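# Set the wooden crate onto its stand

## Task

Place the wooden crate on top of its stand, never letting it fall along the way.

## Robot and tools

Robot: two 6-joint arms, left_arm and right_arm, each with a two-finger parallel gripper and a wrist camera. Their bases sit near (+0.045, +0.371, 0) m for left_arm and (-0.004, -0.233, 0) m for right_arm, turned almost not at all. A camera stand is fixed to the floor behind the arms. A loose object may now and then get a short shove from outside.

Frame: every position, orientation and offset uses the scene frame. Its origin is at table-top height, halfway between the nominal bases; +z points up, +x points out over the table, and left_arm is on the +y side (arm names do not match image left/right). A gripper's fingers point along its own +z and close along its own y. end_effector_position is the spot between the finger pads, about 1 cm short of the tips. Printed hand poses can be a few cm off, more at long reach.

execute_actions(actions, cameras): actions is a list of actions; each action is a table of up to 15 rows, one row per 1/30 s step; a short table repeats its final row to fill 15 steps. Each row holds 14 numbers in [-1, 1], always both arms: left dx, dy, dz, rx, ry, rz, opening, then the same seven for right. dx..rz are offsets, not poses: they count from that arm's Hand target as it stood when the action began (not from the previous row), along scene axes; 1.0 equals 0.6 m or 180 degrees. rx, ry, rz form one rotation vector, turning about the Hand target point. Sending the same offset again moves further. Opening is absolute: +1 fully open (0.093 m), -1 closed. Sending six zeros re-requests the current Hand target; a 0 opening is a real command, so resend the present opening to leave a gripper alone. An empty actions list returns state plus all camera images; otherwise images come only if cameras names them (["all"], a list of names, or []).

move(target, speed, blend, opening_speed, grip_force, blocking, cameras): drives each gripper in a straight line. target is one 14-number row laid out as above, or a list of up to 15 such rows; every row is an offset from the Hand targets at the start of the call, not from the previous row. speed is top path speed in m/s, 0.002 to 2.9 (default 0.25), one value or one per row; rotation is capped at twice that in rad/s. blend (m) rounds corners of a list; 0 stops at each row. opening_speed is per second on the -1..+1 scale, at least 0.2. grip_force is a per-pad limit in N, 10 to 50, one value or one per arm, kept until changed; lower forces close slowly. blocking=false returns after about 0.5 s while the motion continues. A move lasts at most 10 s and does not avoid obstacles or the other arm. The result adds a move: line such as done, off_target, moving, held or fault, and limits=paced (pose clipped) or limits=held (steps withheld). done means within 10 mm and 2 degrees; neither done nor off_target tells you about contact.

wait(seconds 0 to 10) lets time run with last commands held. stop brakes a running move. zoom_image(camera, region [x0, y0, x1, y1] in pixels, at most 504 by 504) enlarges part of the newest image from cam_high, cam_low (504x504) or cam_left_wrist, cam_right_wrist (672x504). read_manual gives licence text only. finished_scene(scene) ends the scene permanently; the crate must already rest on its stand without help.

Result lines: end_effector_position (m) and end_effector_quat_wxyz; Hand target (last commanded pose after clipping, base for the next offsets); Tool commands; grip_measured (gripper motor on the -1..+1 scale); Joint positions (last entry is finger gap in m, floored at zero); Joint velocities (may be omitted when all are within noise); joint torques (include arm weight; joints 1-3 wrap at ±28 N m); MOTOR HOT above 75 °C, with a fault fold of that arm at 90 °C.

Control notes: commanded orientation is clipped to 40 degrees from the measured one each step. Grippers often stop short or sag and tilt, especially when stretched; check pose after each move and send the remaining distance or a turn back as a fresh offset. Very small moves may not happen or may drift sideways.

Gripping: pads meet near grip_measured -0.94; add about 0.0208 per mm of object width. For a firm hold on a rigid flat-sided part, command at least 0.24 below its width reading and keep sending that number; to release, send well above the width reading. Readings may sit up to 0.02 high.

Avoid: dropping the crate or letting it leave the table; releasing it while it moves; fast contact or pressing past a contact (a blocked arm keeps pushing until commanded back past its gripper); bumping grippers, wrist cameras or arms into each other (the clearance check does not guard grippers or cameras) or gripping the other arm's fingers; strain on a wrist camera cable; routing a path close to an arm's own base; long stretched holds that heat motors.

Each tool is called by a JSON object that holds its "name" and its "arguments".

## Session

{"name": "execute_actions", "arguments": {"actions": []}}

Scene clock: 0.00 s.
left_arm: end_effector_position=(+0.2916, +0.1239, +0.2543) grip_measured=+1.000 end_effector_quat_wxyz=(+0.473, +0.097, +0.786, -0.387) | right_arm: end_effector_position=(+0.2979, -0.2274, +0.1571) grip_measured=+1.000 end_effector_quat_wxyz=(+0.550, +0.127, +0.823, +0.067)
Joint positions: left_arm=[-0.753 0.934 0.653 0.024 0.043 -0.552 0.093] | right_arm=[0.067 0.774 0.346 0.029 0.092 0.314 0.093]
Joint velocities: within noise
Joint torques (N m): no reading
Heat: left arm: 34 °C; right arm: 34 °C.
Hand target: left_arm +0.2915, +0.1239, +0.2565; +0.473, +0.097, +0.785, -0.388 | right_arm +0.2984, -0.2274, +0.1597; +0.551, +0.127, +0.822, +0.068
Tool commands: left_gripper/opening=+1.0 right_gripper/opening=+1.0

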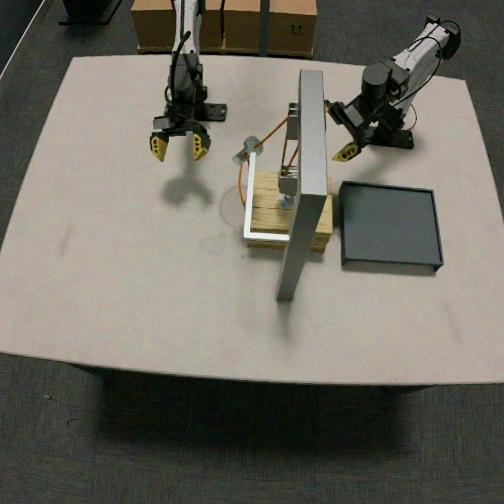

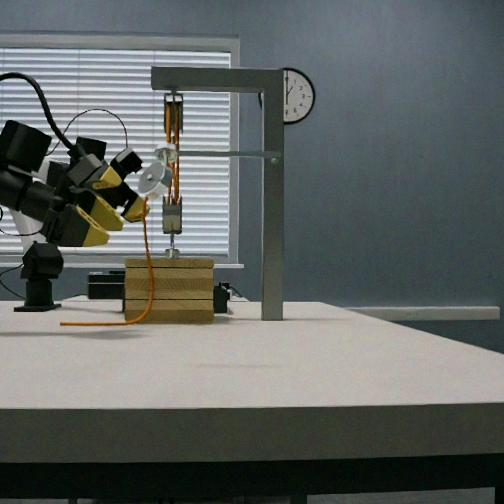

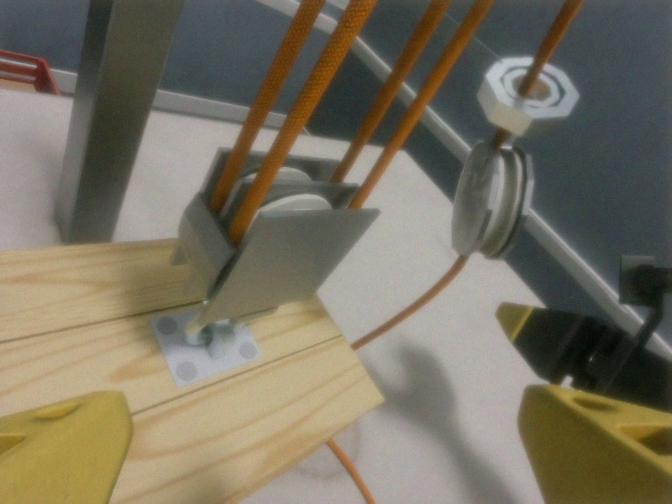

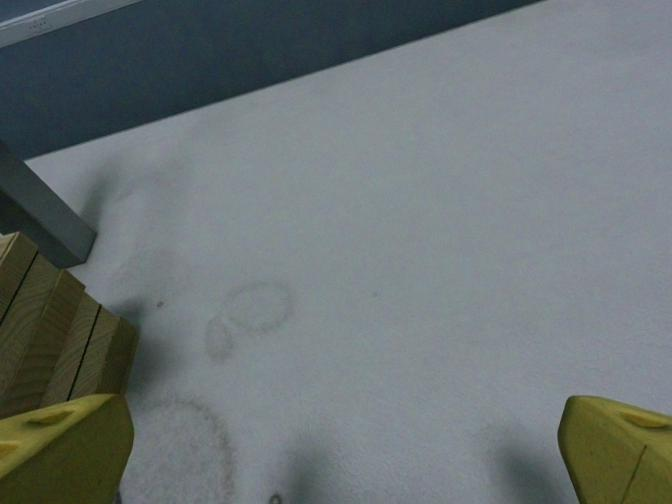

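{"name": "zoom_image", "arguments": {"camera": "cam_high", "region": [130, 50, 460, 310]}}

{"name": "zoom_image", "arguments": {"camera": "cam_low", "region": [50, 50, 310, 340]}}

{"name": "zoom_image", "arguments": {"camera": "cam_left_wrist", "region": [150, 0, 652, 504]}}

Scaled by 1.527.

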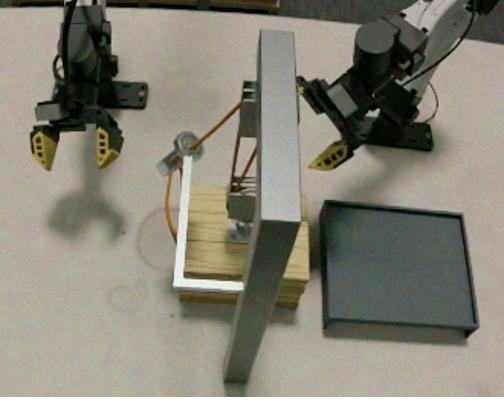

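Scaled by 1.738.

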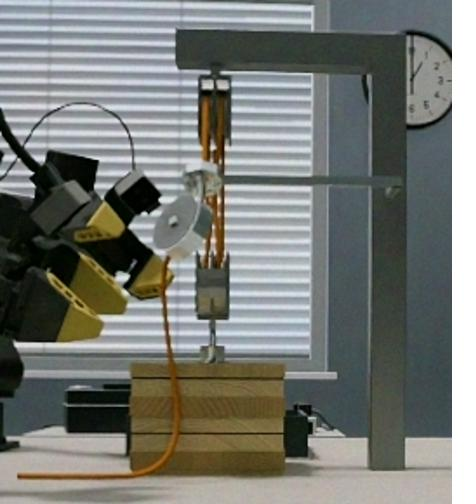

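Scaled by 1.000.

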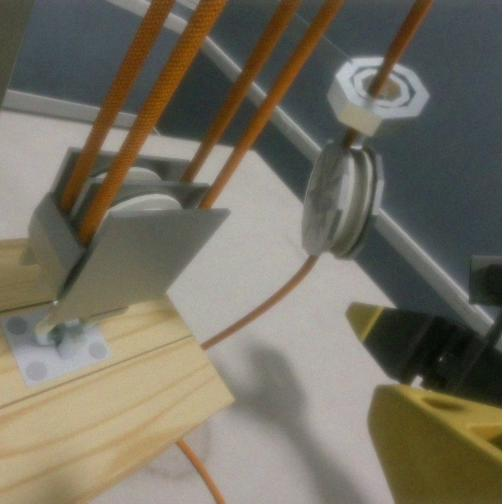

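{"name": "move", "arguments": {"target": [0,0,0,0,0,0,1, -0.1,-0.1,0.2,0,0,0.28,1], "cameras": ["all"]}}

Scene clock: 24.97 s.
left_arm: end_effector_position=(+0.2916, +0.1239, +0.2543) grip_measured=+1.000 end_effector_quat_wxyz=(+0.473, +0.097, +0.786, -0.387) | right_arm: end_effector_position=(+0.2380, -0.2851, +0.2765) grip_measured=+1.000 end_effector_quat_wxyz=(+0.492, -0.190, +0.812, +0.250)
Joint positions: left_arm=[-0.753 0.934 0.653 0.024 0.043 -0.552 0.093] | right_arm=[-0.891 1.309 1.26 -1.565 -1.168 -1.379 0.093]
Joint torques (N m): left_arm=[0.02 -2.93 8.55 2.12 0.02 0.05] | right_arm=[0.08 -2.06 9.09 0.28 -0.54 -0.23]
Heat: left arm: 35 °C; right arm: 38 °C.
Hand target: left_arm +0.2915, +0.1239, +0.2565; +0.473, +0.097, +0.785, -0.388 | right_arm +0.2384, -0.2874, +0.2796; +0.470, -0.235, +0.798, +0.296
Off the commanded pose: left_arm 0.002 m, 0 deg | right_arm 0.004 m, 8 deg.
joint sent to its limit (right arm) — joint 4 (wrist pitch), lower limit. The joint targets are off in orientation, not in position.
move: off_target (right_arm)

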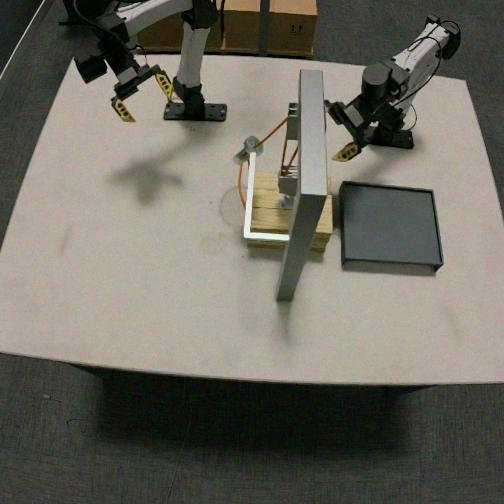

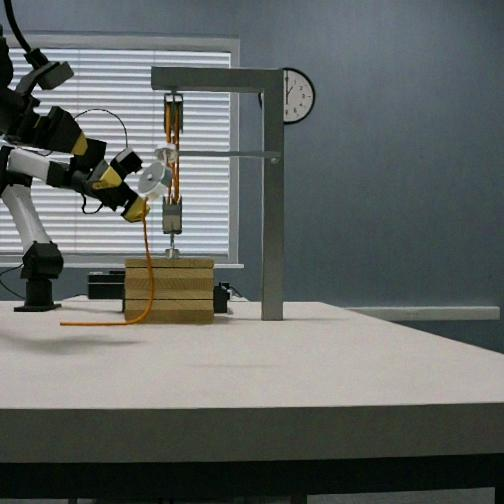

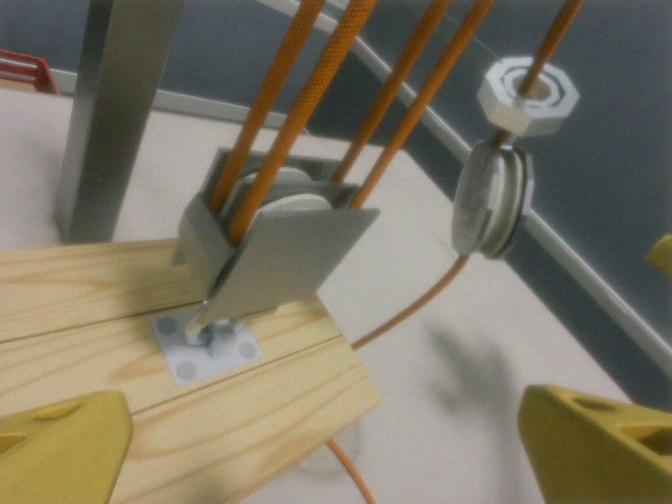

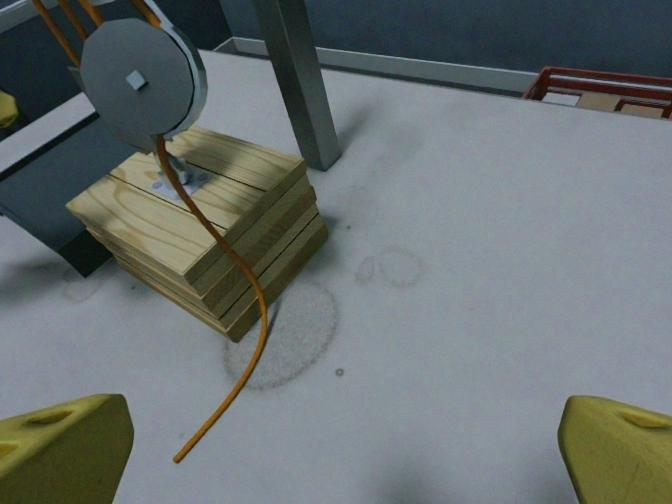

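{"name": "zoom_image", "arguments": {"camera": "cam_right_wrist", "region": [0, 0, 400, 350]}}

{"name": "zoom_image", "arguments": {"camera": "cam_high", "region": [220, 60, 460, 300]}}

{"name": "zoom_image", "arguments": {"camera": "cam_low", "region": [80, 60, 300, 340]}}

Scaled by 1.260.

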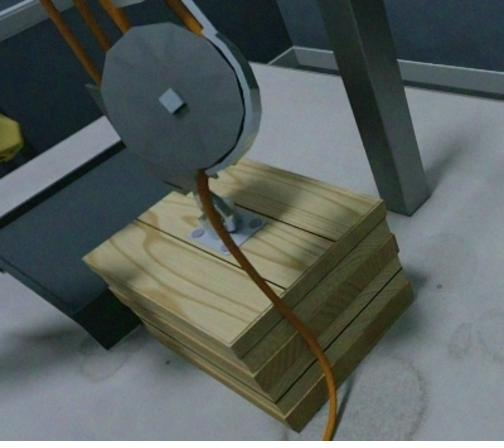

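Scaled by 2.100.

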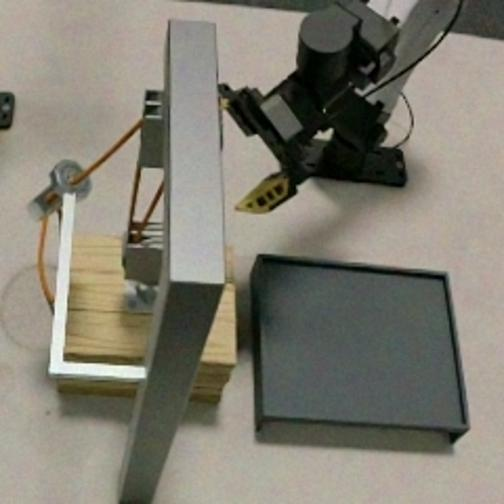

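Scaled by 1.800.

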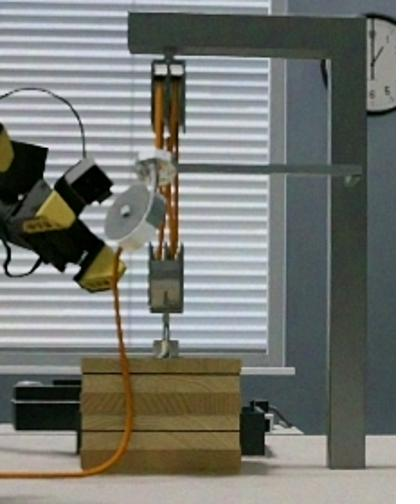

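{"name": "move", "arguments": {"target": [-0.1525,0.393,0.156,0.2101,0.0893,0.1559,1, 0.019,-0.021,0.167,0.0441,-0.1448,0.0519,1], "cameras": ["all"]}}

Scene clock: 102.30 s.
left_arm: end_effector_position=(+0.2013, +0.3601, +0.3486) grip_measured=+1.000 end_effector_quat_wxyz=(+0.388, -0.005, +0.921, -0.001) | right_arm: end_effector_position=(+0.2495, -0.2959, +0.3740) grip_measured=+1.000 end_effector_quat_wxyz=(+0.662, -0.220, +0.684, +0.213)
Joint positions: left_arm=[-0.289 0.842 1.576 -1.53 -0.215 -0.224 0.093] | right_arm=[-0.946 1.318 1.416 -1.567 -1.539 -1.469 0.093]
Joint torques (N m): left_arm=[0.49 2.36 6.32 1.62 0 0.13] | right_arm=[-0.36 -1.81 8.58 0.5 -0.76 -0.13]
Heat: left arm: 40 °C; right arm: 40 °C.
Hand target: left_arm +0.2001, +0.3597, +0.3500; +0.383, +0.001, +0.924, -0.002 | right_arm +0.2498, -0.3000, +0.3799; +0.627, -0.326, +0.628, +0.326
Off the commanded pose: left_arm 0.002 m, 1 deg | right_arm 0.007 m, 19 deg.
joint sent to its limit (right arm) — joint 4 (wrist pitch), lower limit; joint 5 (wrist yaw), lower limit. The joint targets are off in orientation, not in position.
move: off_target (right_arm)

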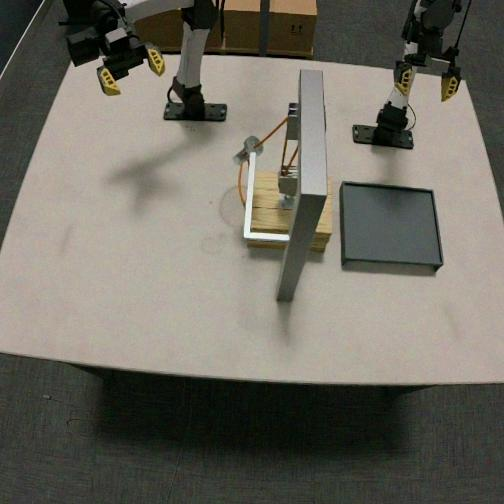

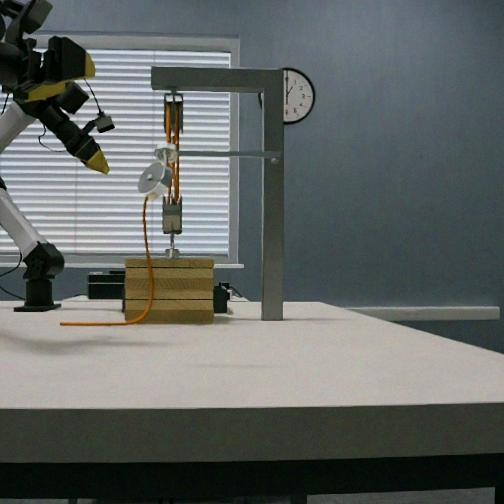

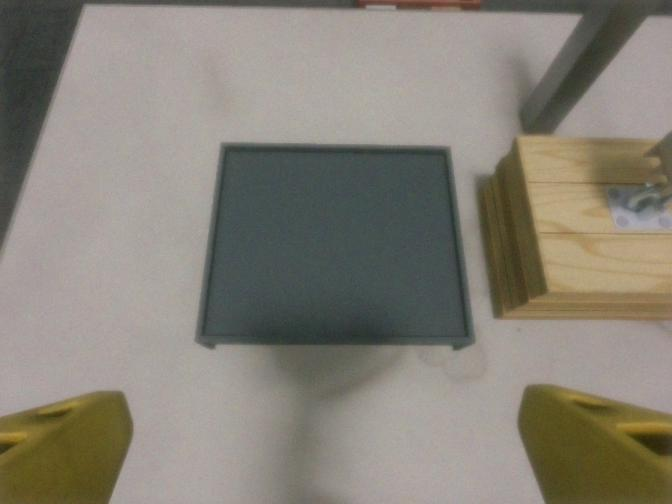

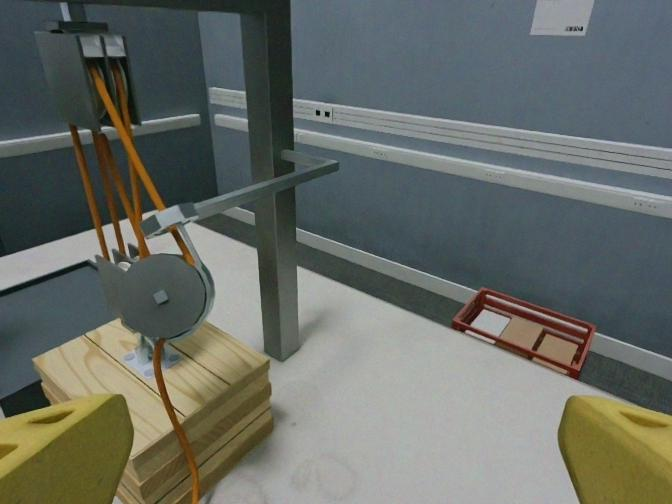

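{"name": "zoom_image", "arguments": {"camera": "cam_right_wrist", "region": [0, 0, 360, 270]}}

{"name": "zoom_image", "arguments": {"camera": "cam_right_wrist", "region": [0, 170, 360, 440]}}

{"name": "zoom_image", "arguments": {"camera": "cam_left_wrist", "region": [170, 100, 672, 400]}}

Scaled by 1.400.

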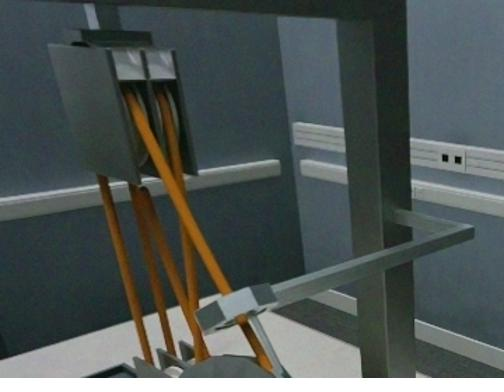

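Scaled by 1.400.

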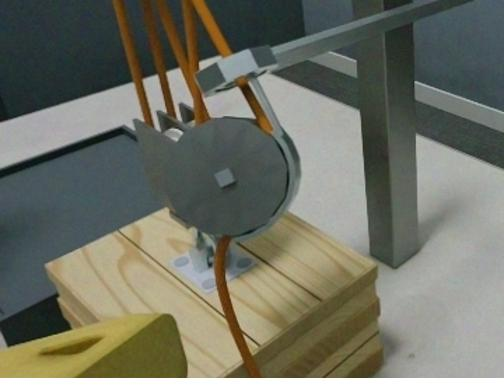

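Scaled by 1.004.

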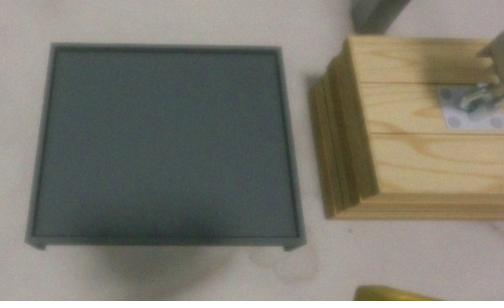

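{"name": "zoom_image", "arguments": {"camera": "cam_right_wrist", "region": [0, 240, 160, 440]}}

{"name": "zoom_image", "arguments": {"camera": "cam_left_wrist", "region": [180, 300, 300, 400]}}

{"name": "zoom_image", "arguments": {"camera": "cam_low", "region": [80, 240, 250, 340]}}

Scaled by 2.520.

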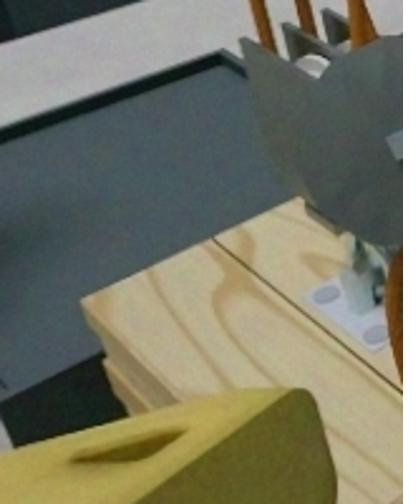

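Scaled by 4.200.

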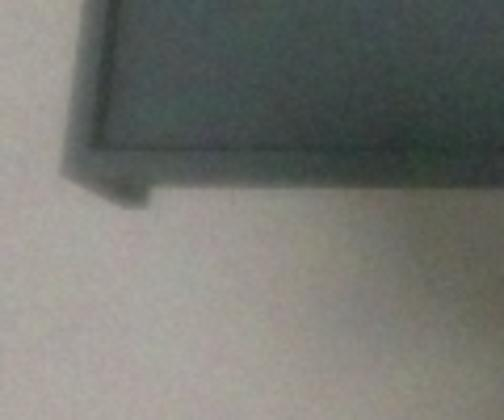

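Scaled by 2.965.

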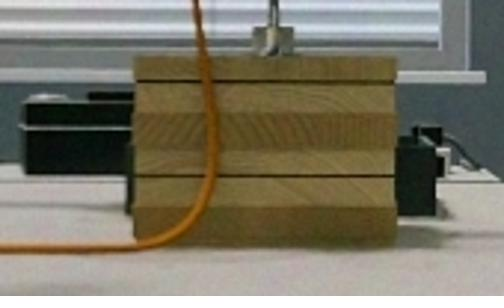

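{"name": "move", "arguments": {"target": [0.2833,0.3505,-0.3333,-0.301,0.3033,0.4314,1, 0.022,0.255,-0.333,-0.1318,0.1010,-0.0266,1], "cameras": ["all"]}}

Scene clock: 249.00 s.
left_arm: end_effector_position=(+0.3667, +0.5669, +0.1503) grip_measured=+1.000 end_effector_quat_wxyz=(+0.064, +0.700, -0.692, +0.162) | right_arm: end_effector_position=(+0.2630, -0.1482, +0.1865) grip_measured=+1.000 end_effector_quat_wxyz=(+0.459, -0.369, +0.781, +0.209)
Joint positions: left_arm=[0.706 2.072 1.98 -1.58 0.335 -0.871 0.093] | right_arm=[-0.161 0.977 0.703 -0.554 -0.842 -0.696 0.093]
Joint torques (N m): left_arm=[0.35 -9.76 8.23 0.07 0.3 -0.11] | right_arm=[0.8 -0.81 6.72 1.8 -0.25 0.05]
Heat: left arm: 41 °C; right arm: 41 °C.
Hand target: left_arm +0.3701, +0.5701, +0.1502; +0.153, +0.690, -0.690, +0.153 | right_arm +0.2631, -0.1470, +0.1801; +0.453, -0.366, +0.785, +0.212
Off the commanded pose: left_arm 0.005 m, 10 deg | right_arm 0.007 m, 1 deg.
joint sent to its limit (left arm) — joint 4 (wrist pitch), lower limit. The joint targets are off in orientation, not in position.
move: off_target (left_arm)

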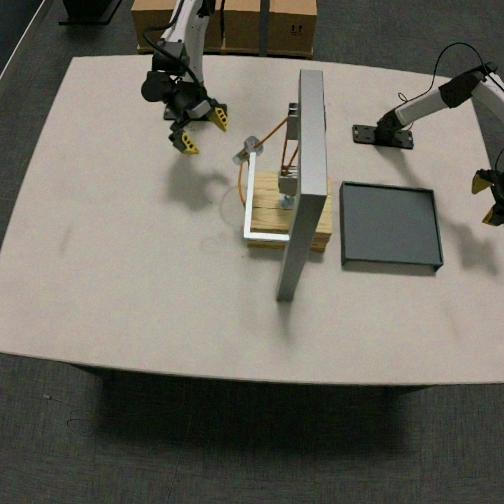

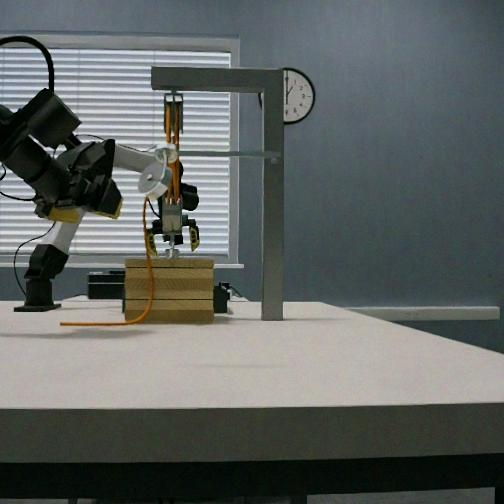

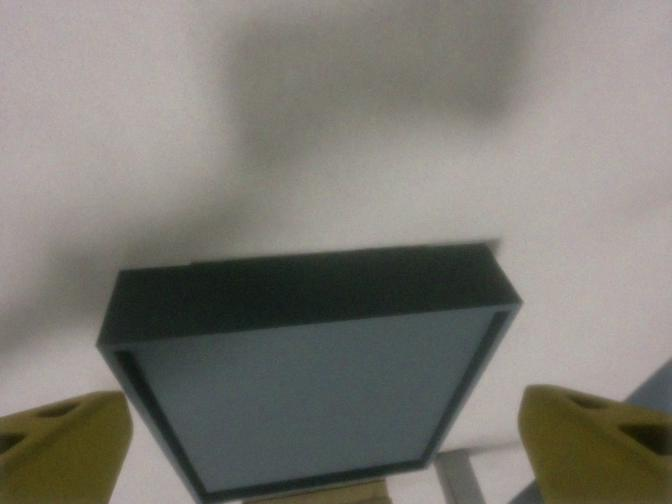

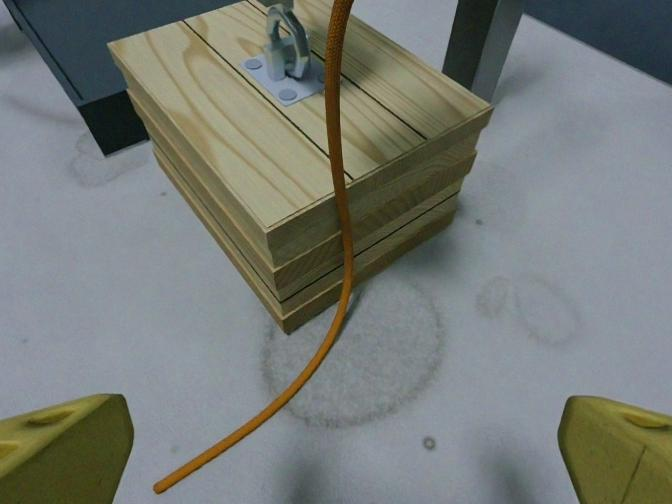

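{"name": "move", "arguments": {"target": [0.0115,-0.0835,-0.192,0,0,0,1, 0.0862,0.1017,-0.0335,0,0,0,1], "cameras": ["all"], "speed": 0.15}}

Scene clock: 286.87 s.
left_arm: end_effector_position=(+0.3770, +0.5228, +0.0437) grip_measured=+1.000 end_effector_quat_wxyz=(+0.143, +0.687, -0.696, +0.151) | right_arm: end_effector_position=(+0.3125, -0.0876, +0.1626) grip_measured=+1.000 end_effector_quat_wxyz=(+0.455, -0.369, +0.782, +0.212)
Joint positions: left_arm=[0.6 2.175 1.69 -1.32 0.351 -0.927 0.093] | right_arm=[0.144 1.198 0.684 -0.141 -0.618 -0.423 0.093]
Joint torques (N m): left_arm=[-0.23 -10.41 5 -0.03 0.31 -0.12] | right_arm=[0.68 -2.21 7.9 2.21 -0.07 0.06]
Heat: left arm: 44 °C; right arm: 42 °C.
Hand target: left_arm +0.3770, +0.5199, +0.0350; +0.153, +0.690, -0.690, +0.153 | right_arm +0.3147, -0.0859, +0.1600; +0.453, -0.366, +0.785, +0.212
Off the commanded pose: left_arm 0.009 m, 1 deg | right_arm 0.004 m, 0 deg.
move: done

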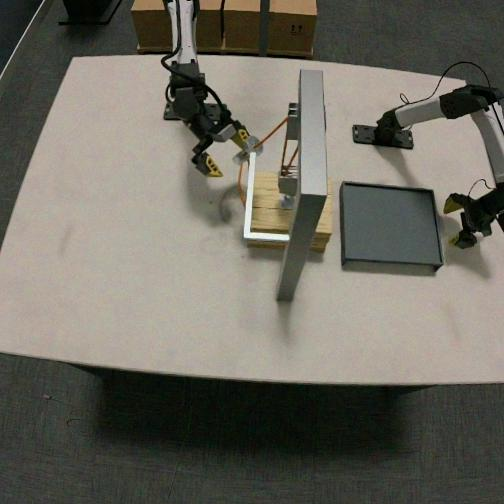

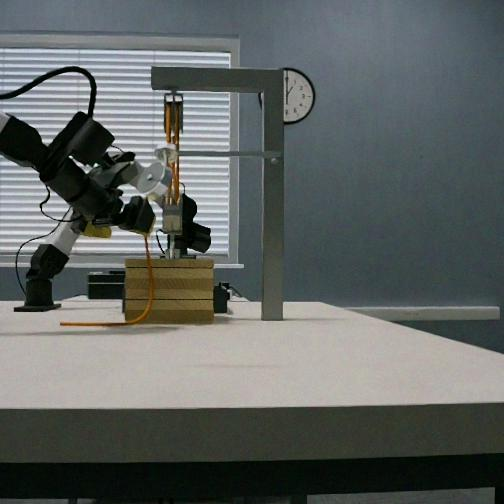

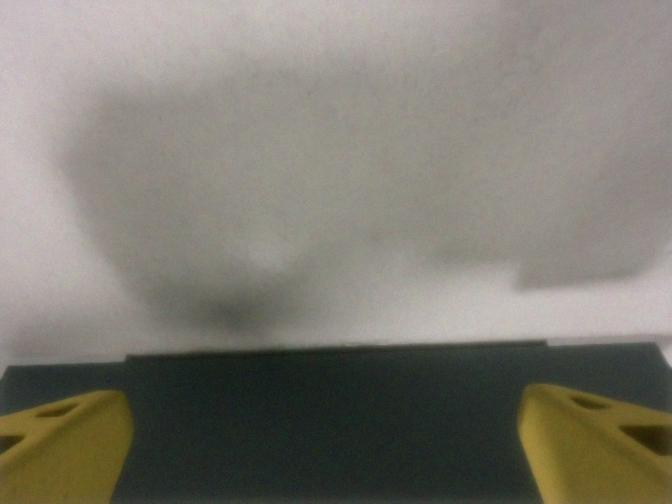

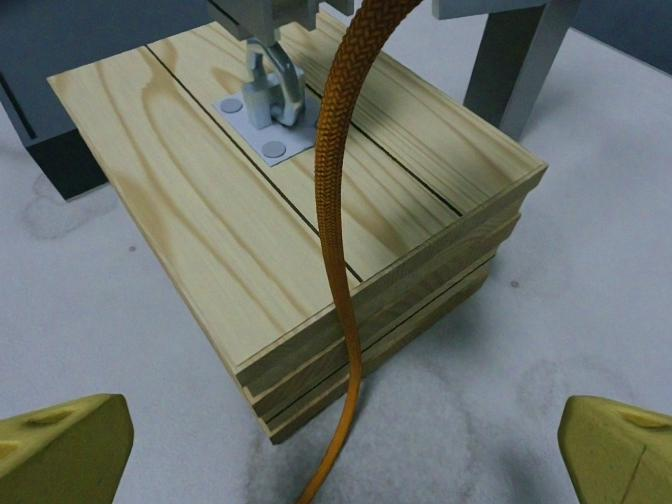

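{"name": "zoom_image", "arguments": {"camera": "cam_right_wrist", "region": [240, 0, 490, 250]}}

{"name": "zoom_image", "arguments": {"camera": "cam_right_wrist", "region": [240, 250, 490, 500]}}

{"name": "zoom_image", "arguments": {"camera": "cam_low", "region": [60, 140, 240, 340]}}

{"name": "zoom_image", "arguments": {"camera": "cam_high", "region": [150, 60, 350, 260]}}

Scaled by 2.016.

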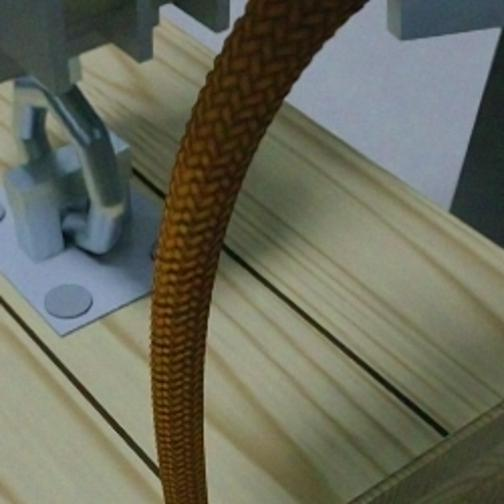

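Scaled by 2.016.

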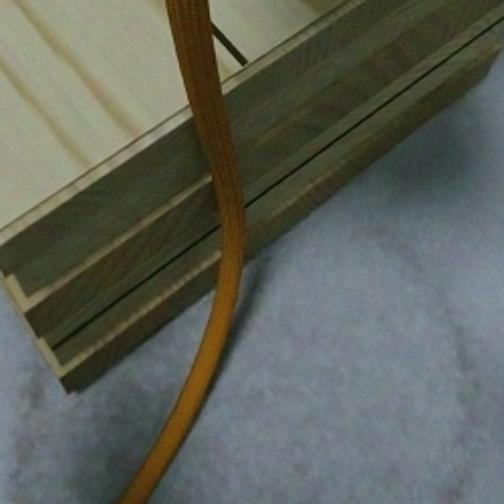

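Scaled by 2.520.

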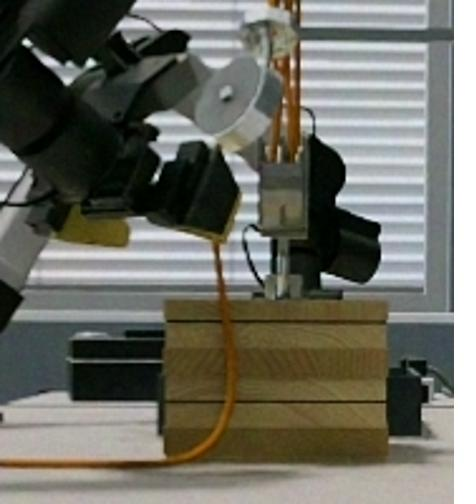

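Scaled by 2.520.

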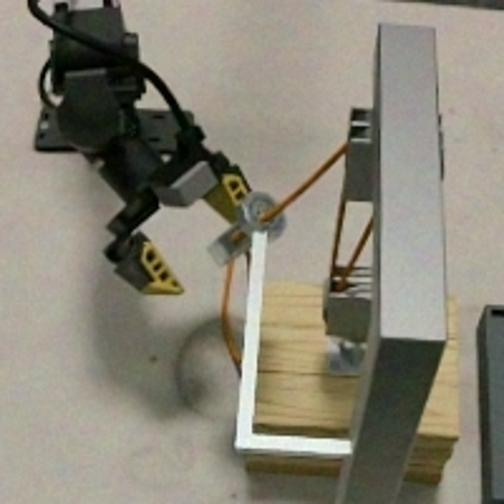

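{"name": "move", "arguments": {"target": [0,-0.0798,-0.0083,0,0,0,1, 0,0,-0.0133,0.2128,-0.1786,0,1], "cameras": ["all"], "speed": 0.12}}

Scene clock: 324.67 s.
left_arm: end_effector_position=(+0.3740, +0.4921, +0.0229) grip_measured=+1.000 end_effector_quat_wxyz=(+0.143, +0.689, -0.699, +0.128) | right_arm: end_effector_position=(+0.3162, -0.0840, +0.1332) grip_measured=+1.000 end_effector_quat_wxyz=(+0.622, -0.278, +0.659, +0.319)
Joint positions: left_arm=[0.518 2.128 1.538 -1.195 0.324 -1.016 0.093] | right_arm=[0.09 1.688 0.235 1.421 -0.783 0.052 0.093]
Joint torques (N m): left_arm=[-2.13 -14.09 3.62 -0.11 0.82 -0.34] | right_arm=[-0.64 -2.99 3.48 3.68 0.01 0.02]
Heat: left arm: 42 °C; right arm: 43 °C.
Hand target: left_arm +0.3770, +0.4720, +0.0300; +0.153, +0.690, -0.690, +0.153 | right_arm +0.3147, -0.0859, +0.1520; +0.743, -0.243, +0.519, +0.346
Off the commanded pose: left_arm 0.022 m, 3 deg | right_arm 0.019 m, 22 deg.
joint sent to its limit (right arm) — joint 4 (wrist pitch), upper limit. The joint targets are off in orientation, not in position.
move: off_target (left_arm, right_arm)

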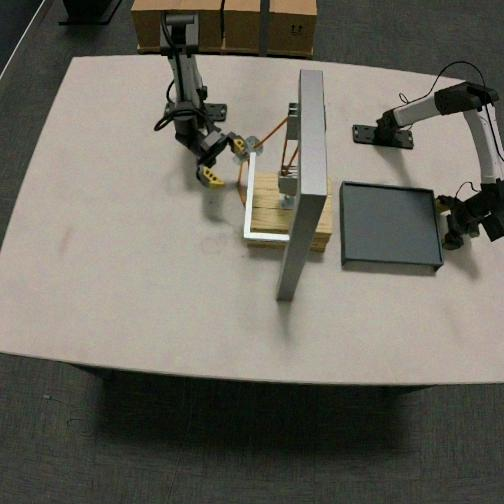

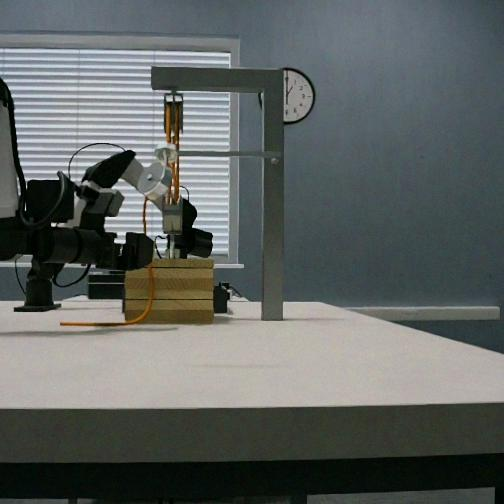

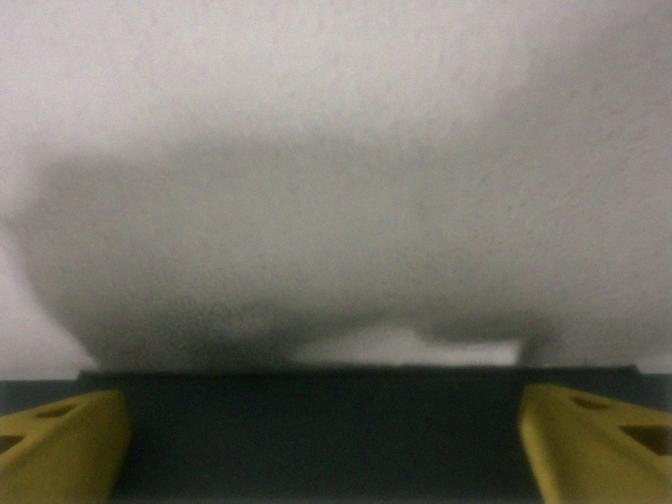

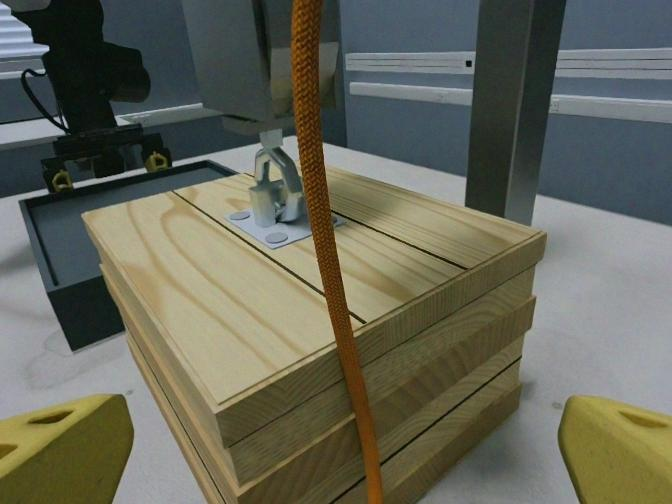

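{"name": "move", "arguments": {"target": [0,-0.0533,0.0083,0,0,0,1, 0.0583,0.0633,0.005,-0.1064,0.0893,0,1], "cameras": ["all"], "speed": 0.08}}

Scene clock: 339.53 s.
left_arm: end_effector_position=(+0.3769, +0.4600, +0.0229) grip_measured=+1.000 end_effector_quat_wxyz=(+0.140, +0.691, -0.697, +0.127) | right_arm: end_effector_position=(+0.3457, -0.0500, +0.1405) grip_measured=+1.000 end_effector_quat_wxyz=(+0.597, -0.305, +0.681, +0.296)
Joint positions: left_arm=[0.436 2.073 1.456 -1.136 0.335 -1.107 0.093] | right_arm=[0.215 1.617 0.412 1.062 -0.66 -0.049 0.093]
Joint torques (N m): left_arm=[-1.81 -14.5 4.07 -0.2 0.87 -0.26] | right_arm=[0.85 -7.19 8.25 2.02 0.2 -0.16]
Heat: left arm: 46 °C; right arm: 41 °C.
Hand target: left_arm +0.3770, +0.4402, +0.0349; +0.153, +0.690, -0.690, +0.153 | right_arm +0.3497, -0.0479, +0.1550; +0.612, -0.312, +0.668, +0.286
Off the commanded pose: left_arm 0.023 m, 3 deg | right_arm 0.015 m, 3 deg.
move: off_target (left_arm, right_arm)

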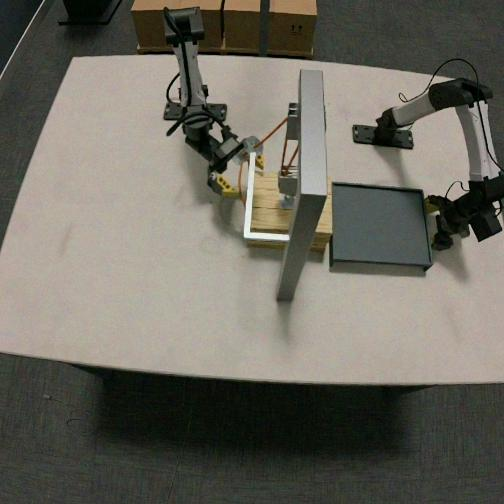

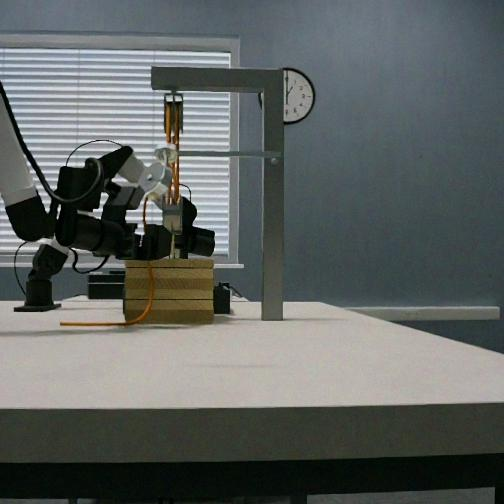

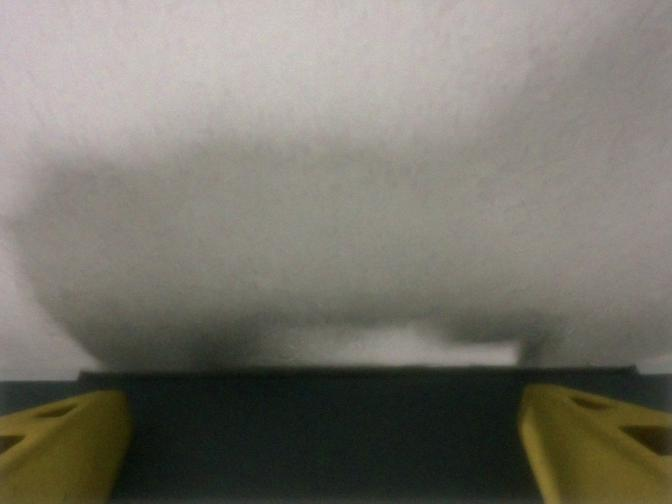

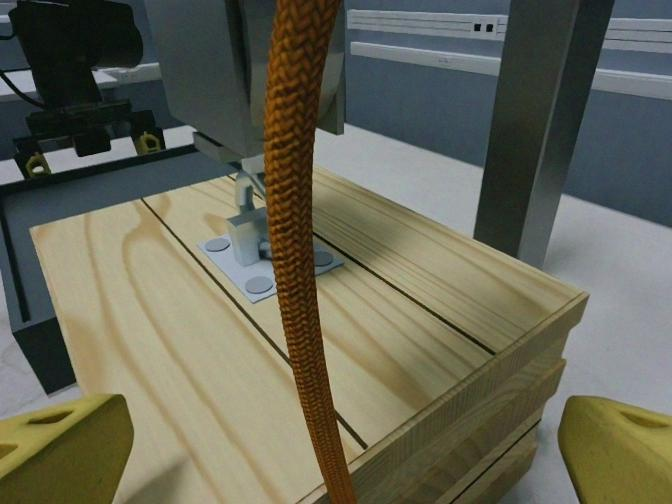

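{"name": "zoom_image", "arguments": {"camera": "cam_right_wrist", "region": [200, 304, 400, 504]}}

{"name": "zoom_image", "arguments": {"camera": "cam_low", "region": [60, 140, 240, 340]}}

{"name": "zoom_image", "arguments": {"camera": "cam_high", "region": [170, 60, 350, 260]}}

Scaled by 2.520.

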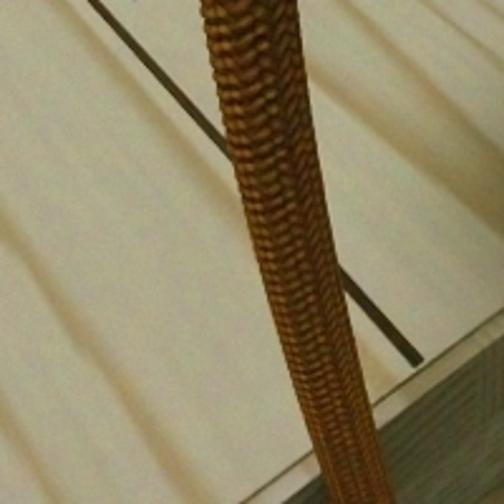

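Scaled by 2.520.

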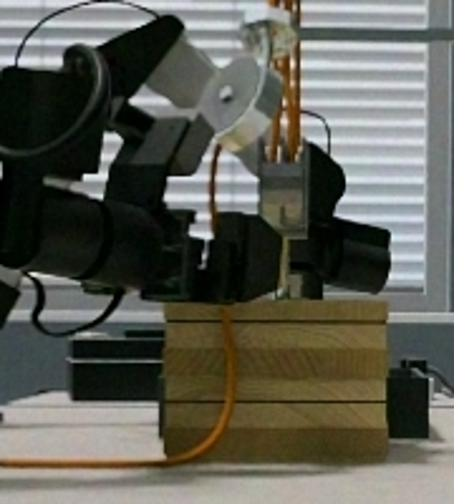

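Scaled by 2.520.

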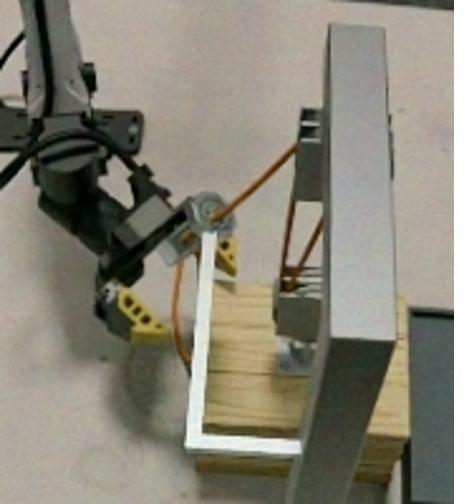

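{"name": "move", "arguments": {"target": [[0,0.0363,0,0,0,0,1, 0,0,0,0.0638,-0.0536,0,1],[0,0.0363,0,0,0,0,1, 0.0142,0.0272,0,0.0638,-0.0536,0,1]], "cameras": ["all"], "speed": 0.08}}

Scene clock: 362.30 s.
left_arm: end_effector_position=(+0.3739, +0.4613, +0.0280) grip_measured=+1.000 end_effector_quat_wxyz=(+0.153, +0.692, -0.690, +0.144) | right_arm: end_effector_position=(+0.3510, -0.0339, +0.1294) grip_measured=+1.000 end_effector_quat_wxyz=(+0.619, -0.281, +0.654, +0.331)
Joint positions: left_arm=[0.461 2.073 1.464 -1.166 0.374 -1.087 0.093] | right_arm=[0.261 1.847 0.413 1.417 -0.634 0.074 0.093]
Joint torques (N m): left_arm=[0.38 -11.3 7.54 -0.31 0.39 0.11] | right_arm=[1.32 -3.75 6.11 3.74 0.41 -0.09]
Heat: left arm: 51 °C; right arm: 41 °C.
Hand target: left_arm +0.3770, +0.4619, +0.0349; +0.153, +0.690, -0.690, +0.153 | right_arm +0.3583, -0.0316, +0.1550; +0.695, -0.272, +0.582, +0.324
Off the commanded pose: left_arm 0.008 m, 1 deg | right_arm 0.027 m, 12 deg.
joint sent to its limit (right arm) — joint 4 (wrist pitch), upper limit. The joint targets are off in orientation, not in position.
move: off_target (right_arm)

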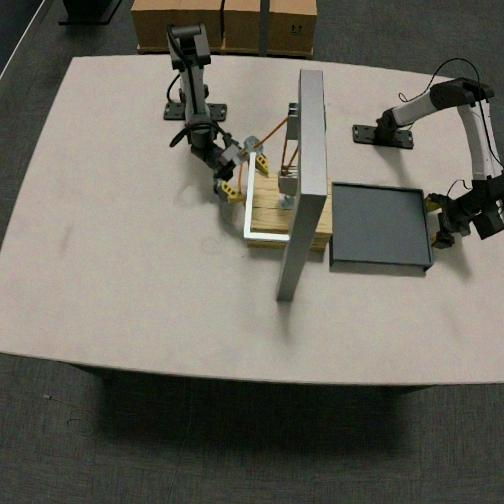

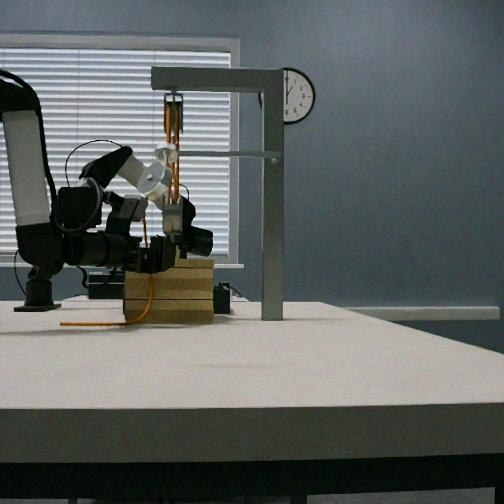

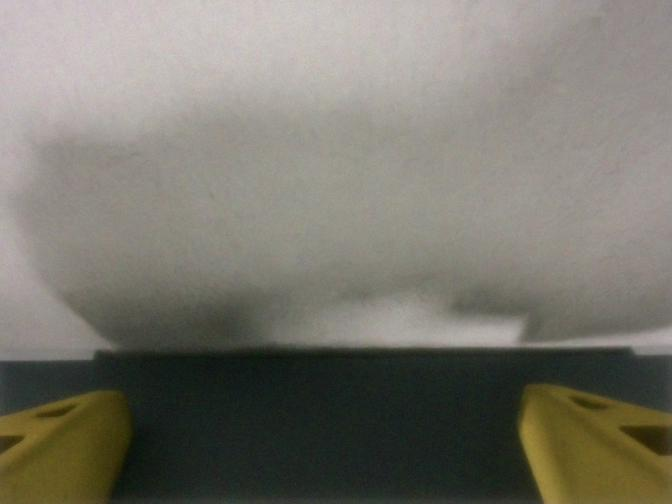

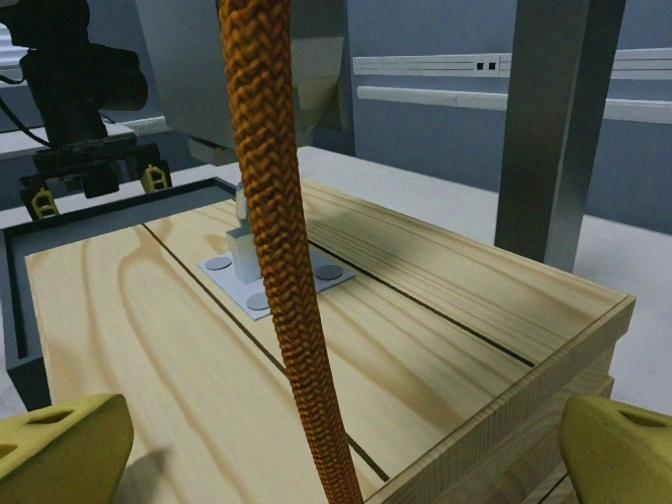

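{"name": "move", "arguments": {"target": [0,0,0,0,0,0,1, 0,0,0,-0.03,0.025,0,-1], "cameras": ["cam_right_wrist","cam_low"], "speed": 0.08}}

Scene clock: 369.23 s.
left_arm: end_effector_position=(+0.3739, +0.4613, +0.0280) grip_measured=+1.000 end_effector_quat_wxyz=(+0.153, +0.692, -0.690, +0.144) | right_arm: end_effector_position=(+0.3492, -0.0272, +0.1418) grip_measured=-0.974 end_effector_quat_wxyz=(+0.632, -0.292, +0.640, +0.325)
Joint positions: left_arm=[0.461 2.073 1.464 -1.166 0.374 -1.087 0.093] | right_arm=[0.284 1.812 0.419 1.405 -0.618 0.053 0]
Joint torques (N m): left_arm=[0.36 -11.32 7.62 -0.31 0.4 0.11] | right_arm=[-0.87 -6.15 6.83 2.46 0.25 -0.15]
Heat: left arm: 50 °C; right arm: 41 °C.
Hand target: left_arm +0.3770, +0.4619, +0.0349; +0.153, +0.690, -0.690, +0.153 | right_arm +0.3582, -0.0316, +0.1551; +0.658, -0.291, +0.623, +0.306
Off the commanded pose: left_arm 0.008 m, 1 deg | right_arm 0.017 m, 4 deg.
move: off_target (right_arm)
Images, in order (width x height): cam_low 504x504, cam_right_wrist 672x504.

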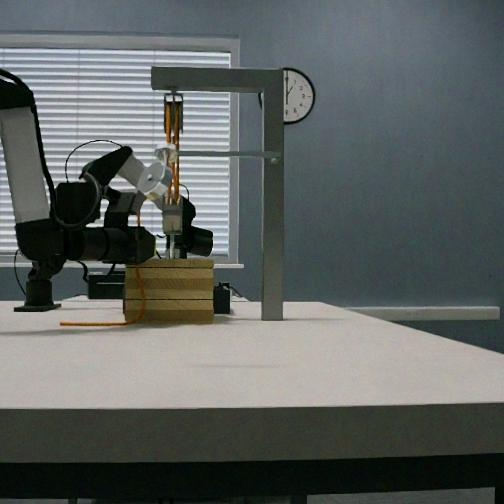

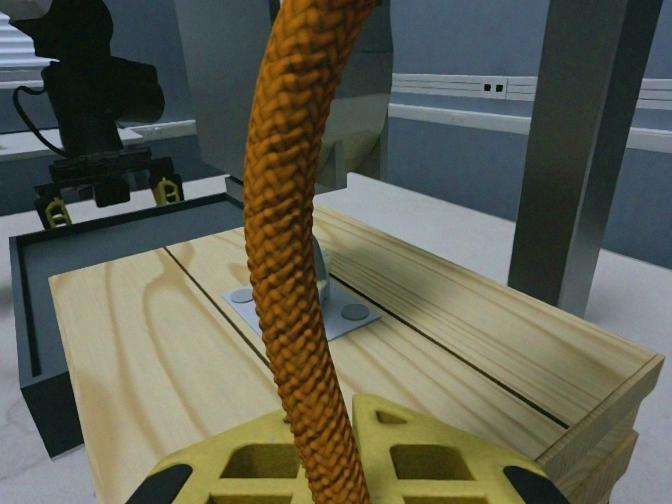

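{"name": "zoom_image", "arguments": {"camera": "cam_right_wrist", "region": [200, 300, 472, 504]}}

{"name": "zoom_image", "arguments": {"camera": "cam_low", "region": [80, 180, 230, 330]}}

Scaled by 1.853.

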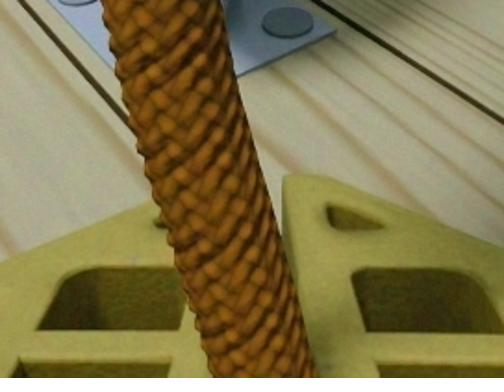

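Scaled by 3.360.

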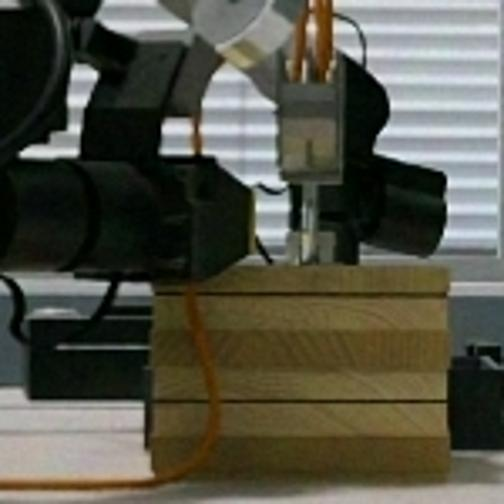

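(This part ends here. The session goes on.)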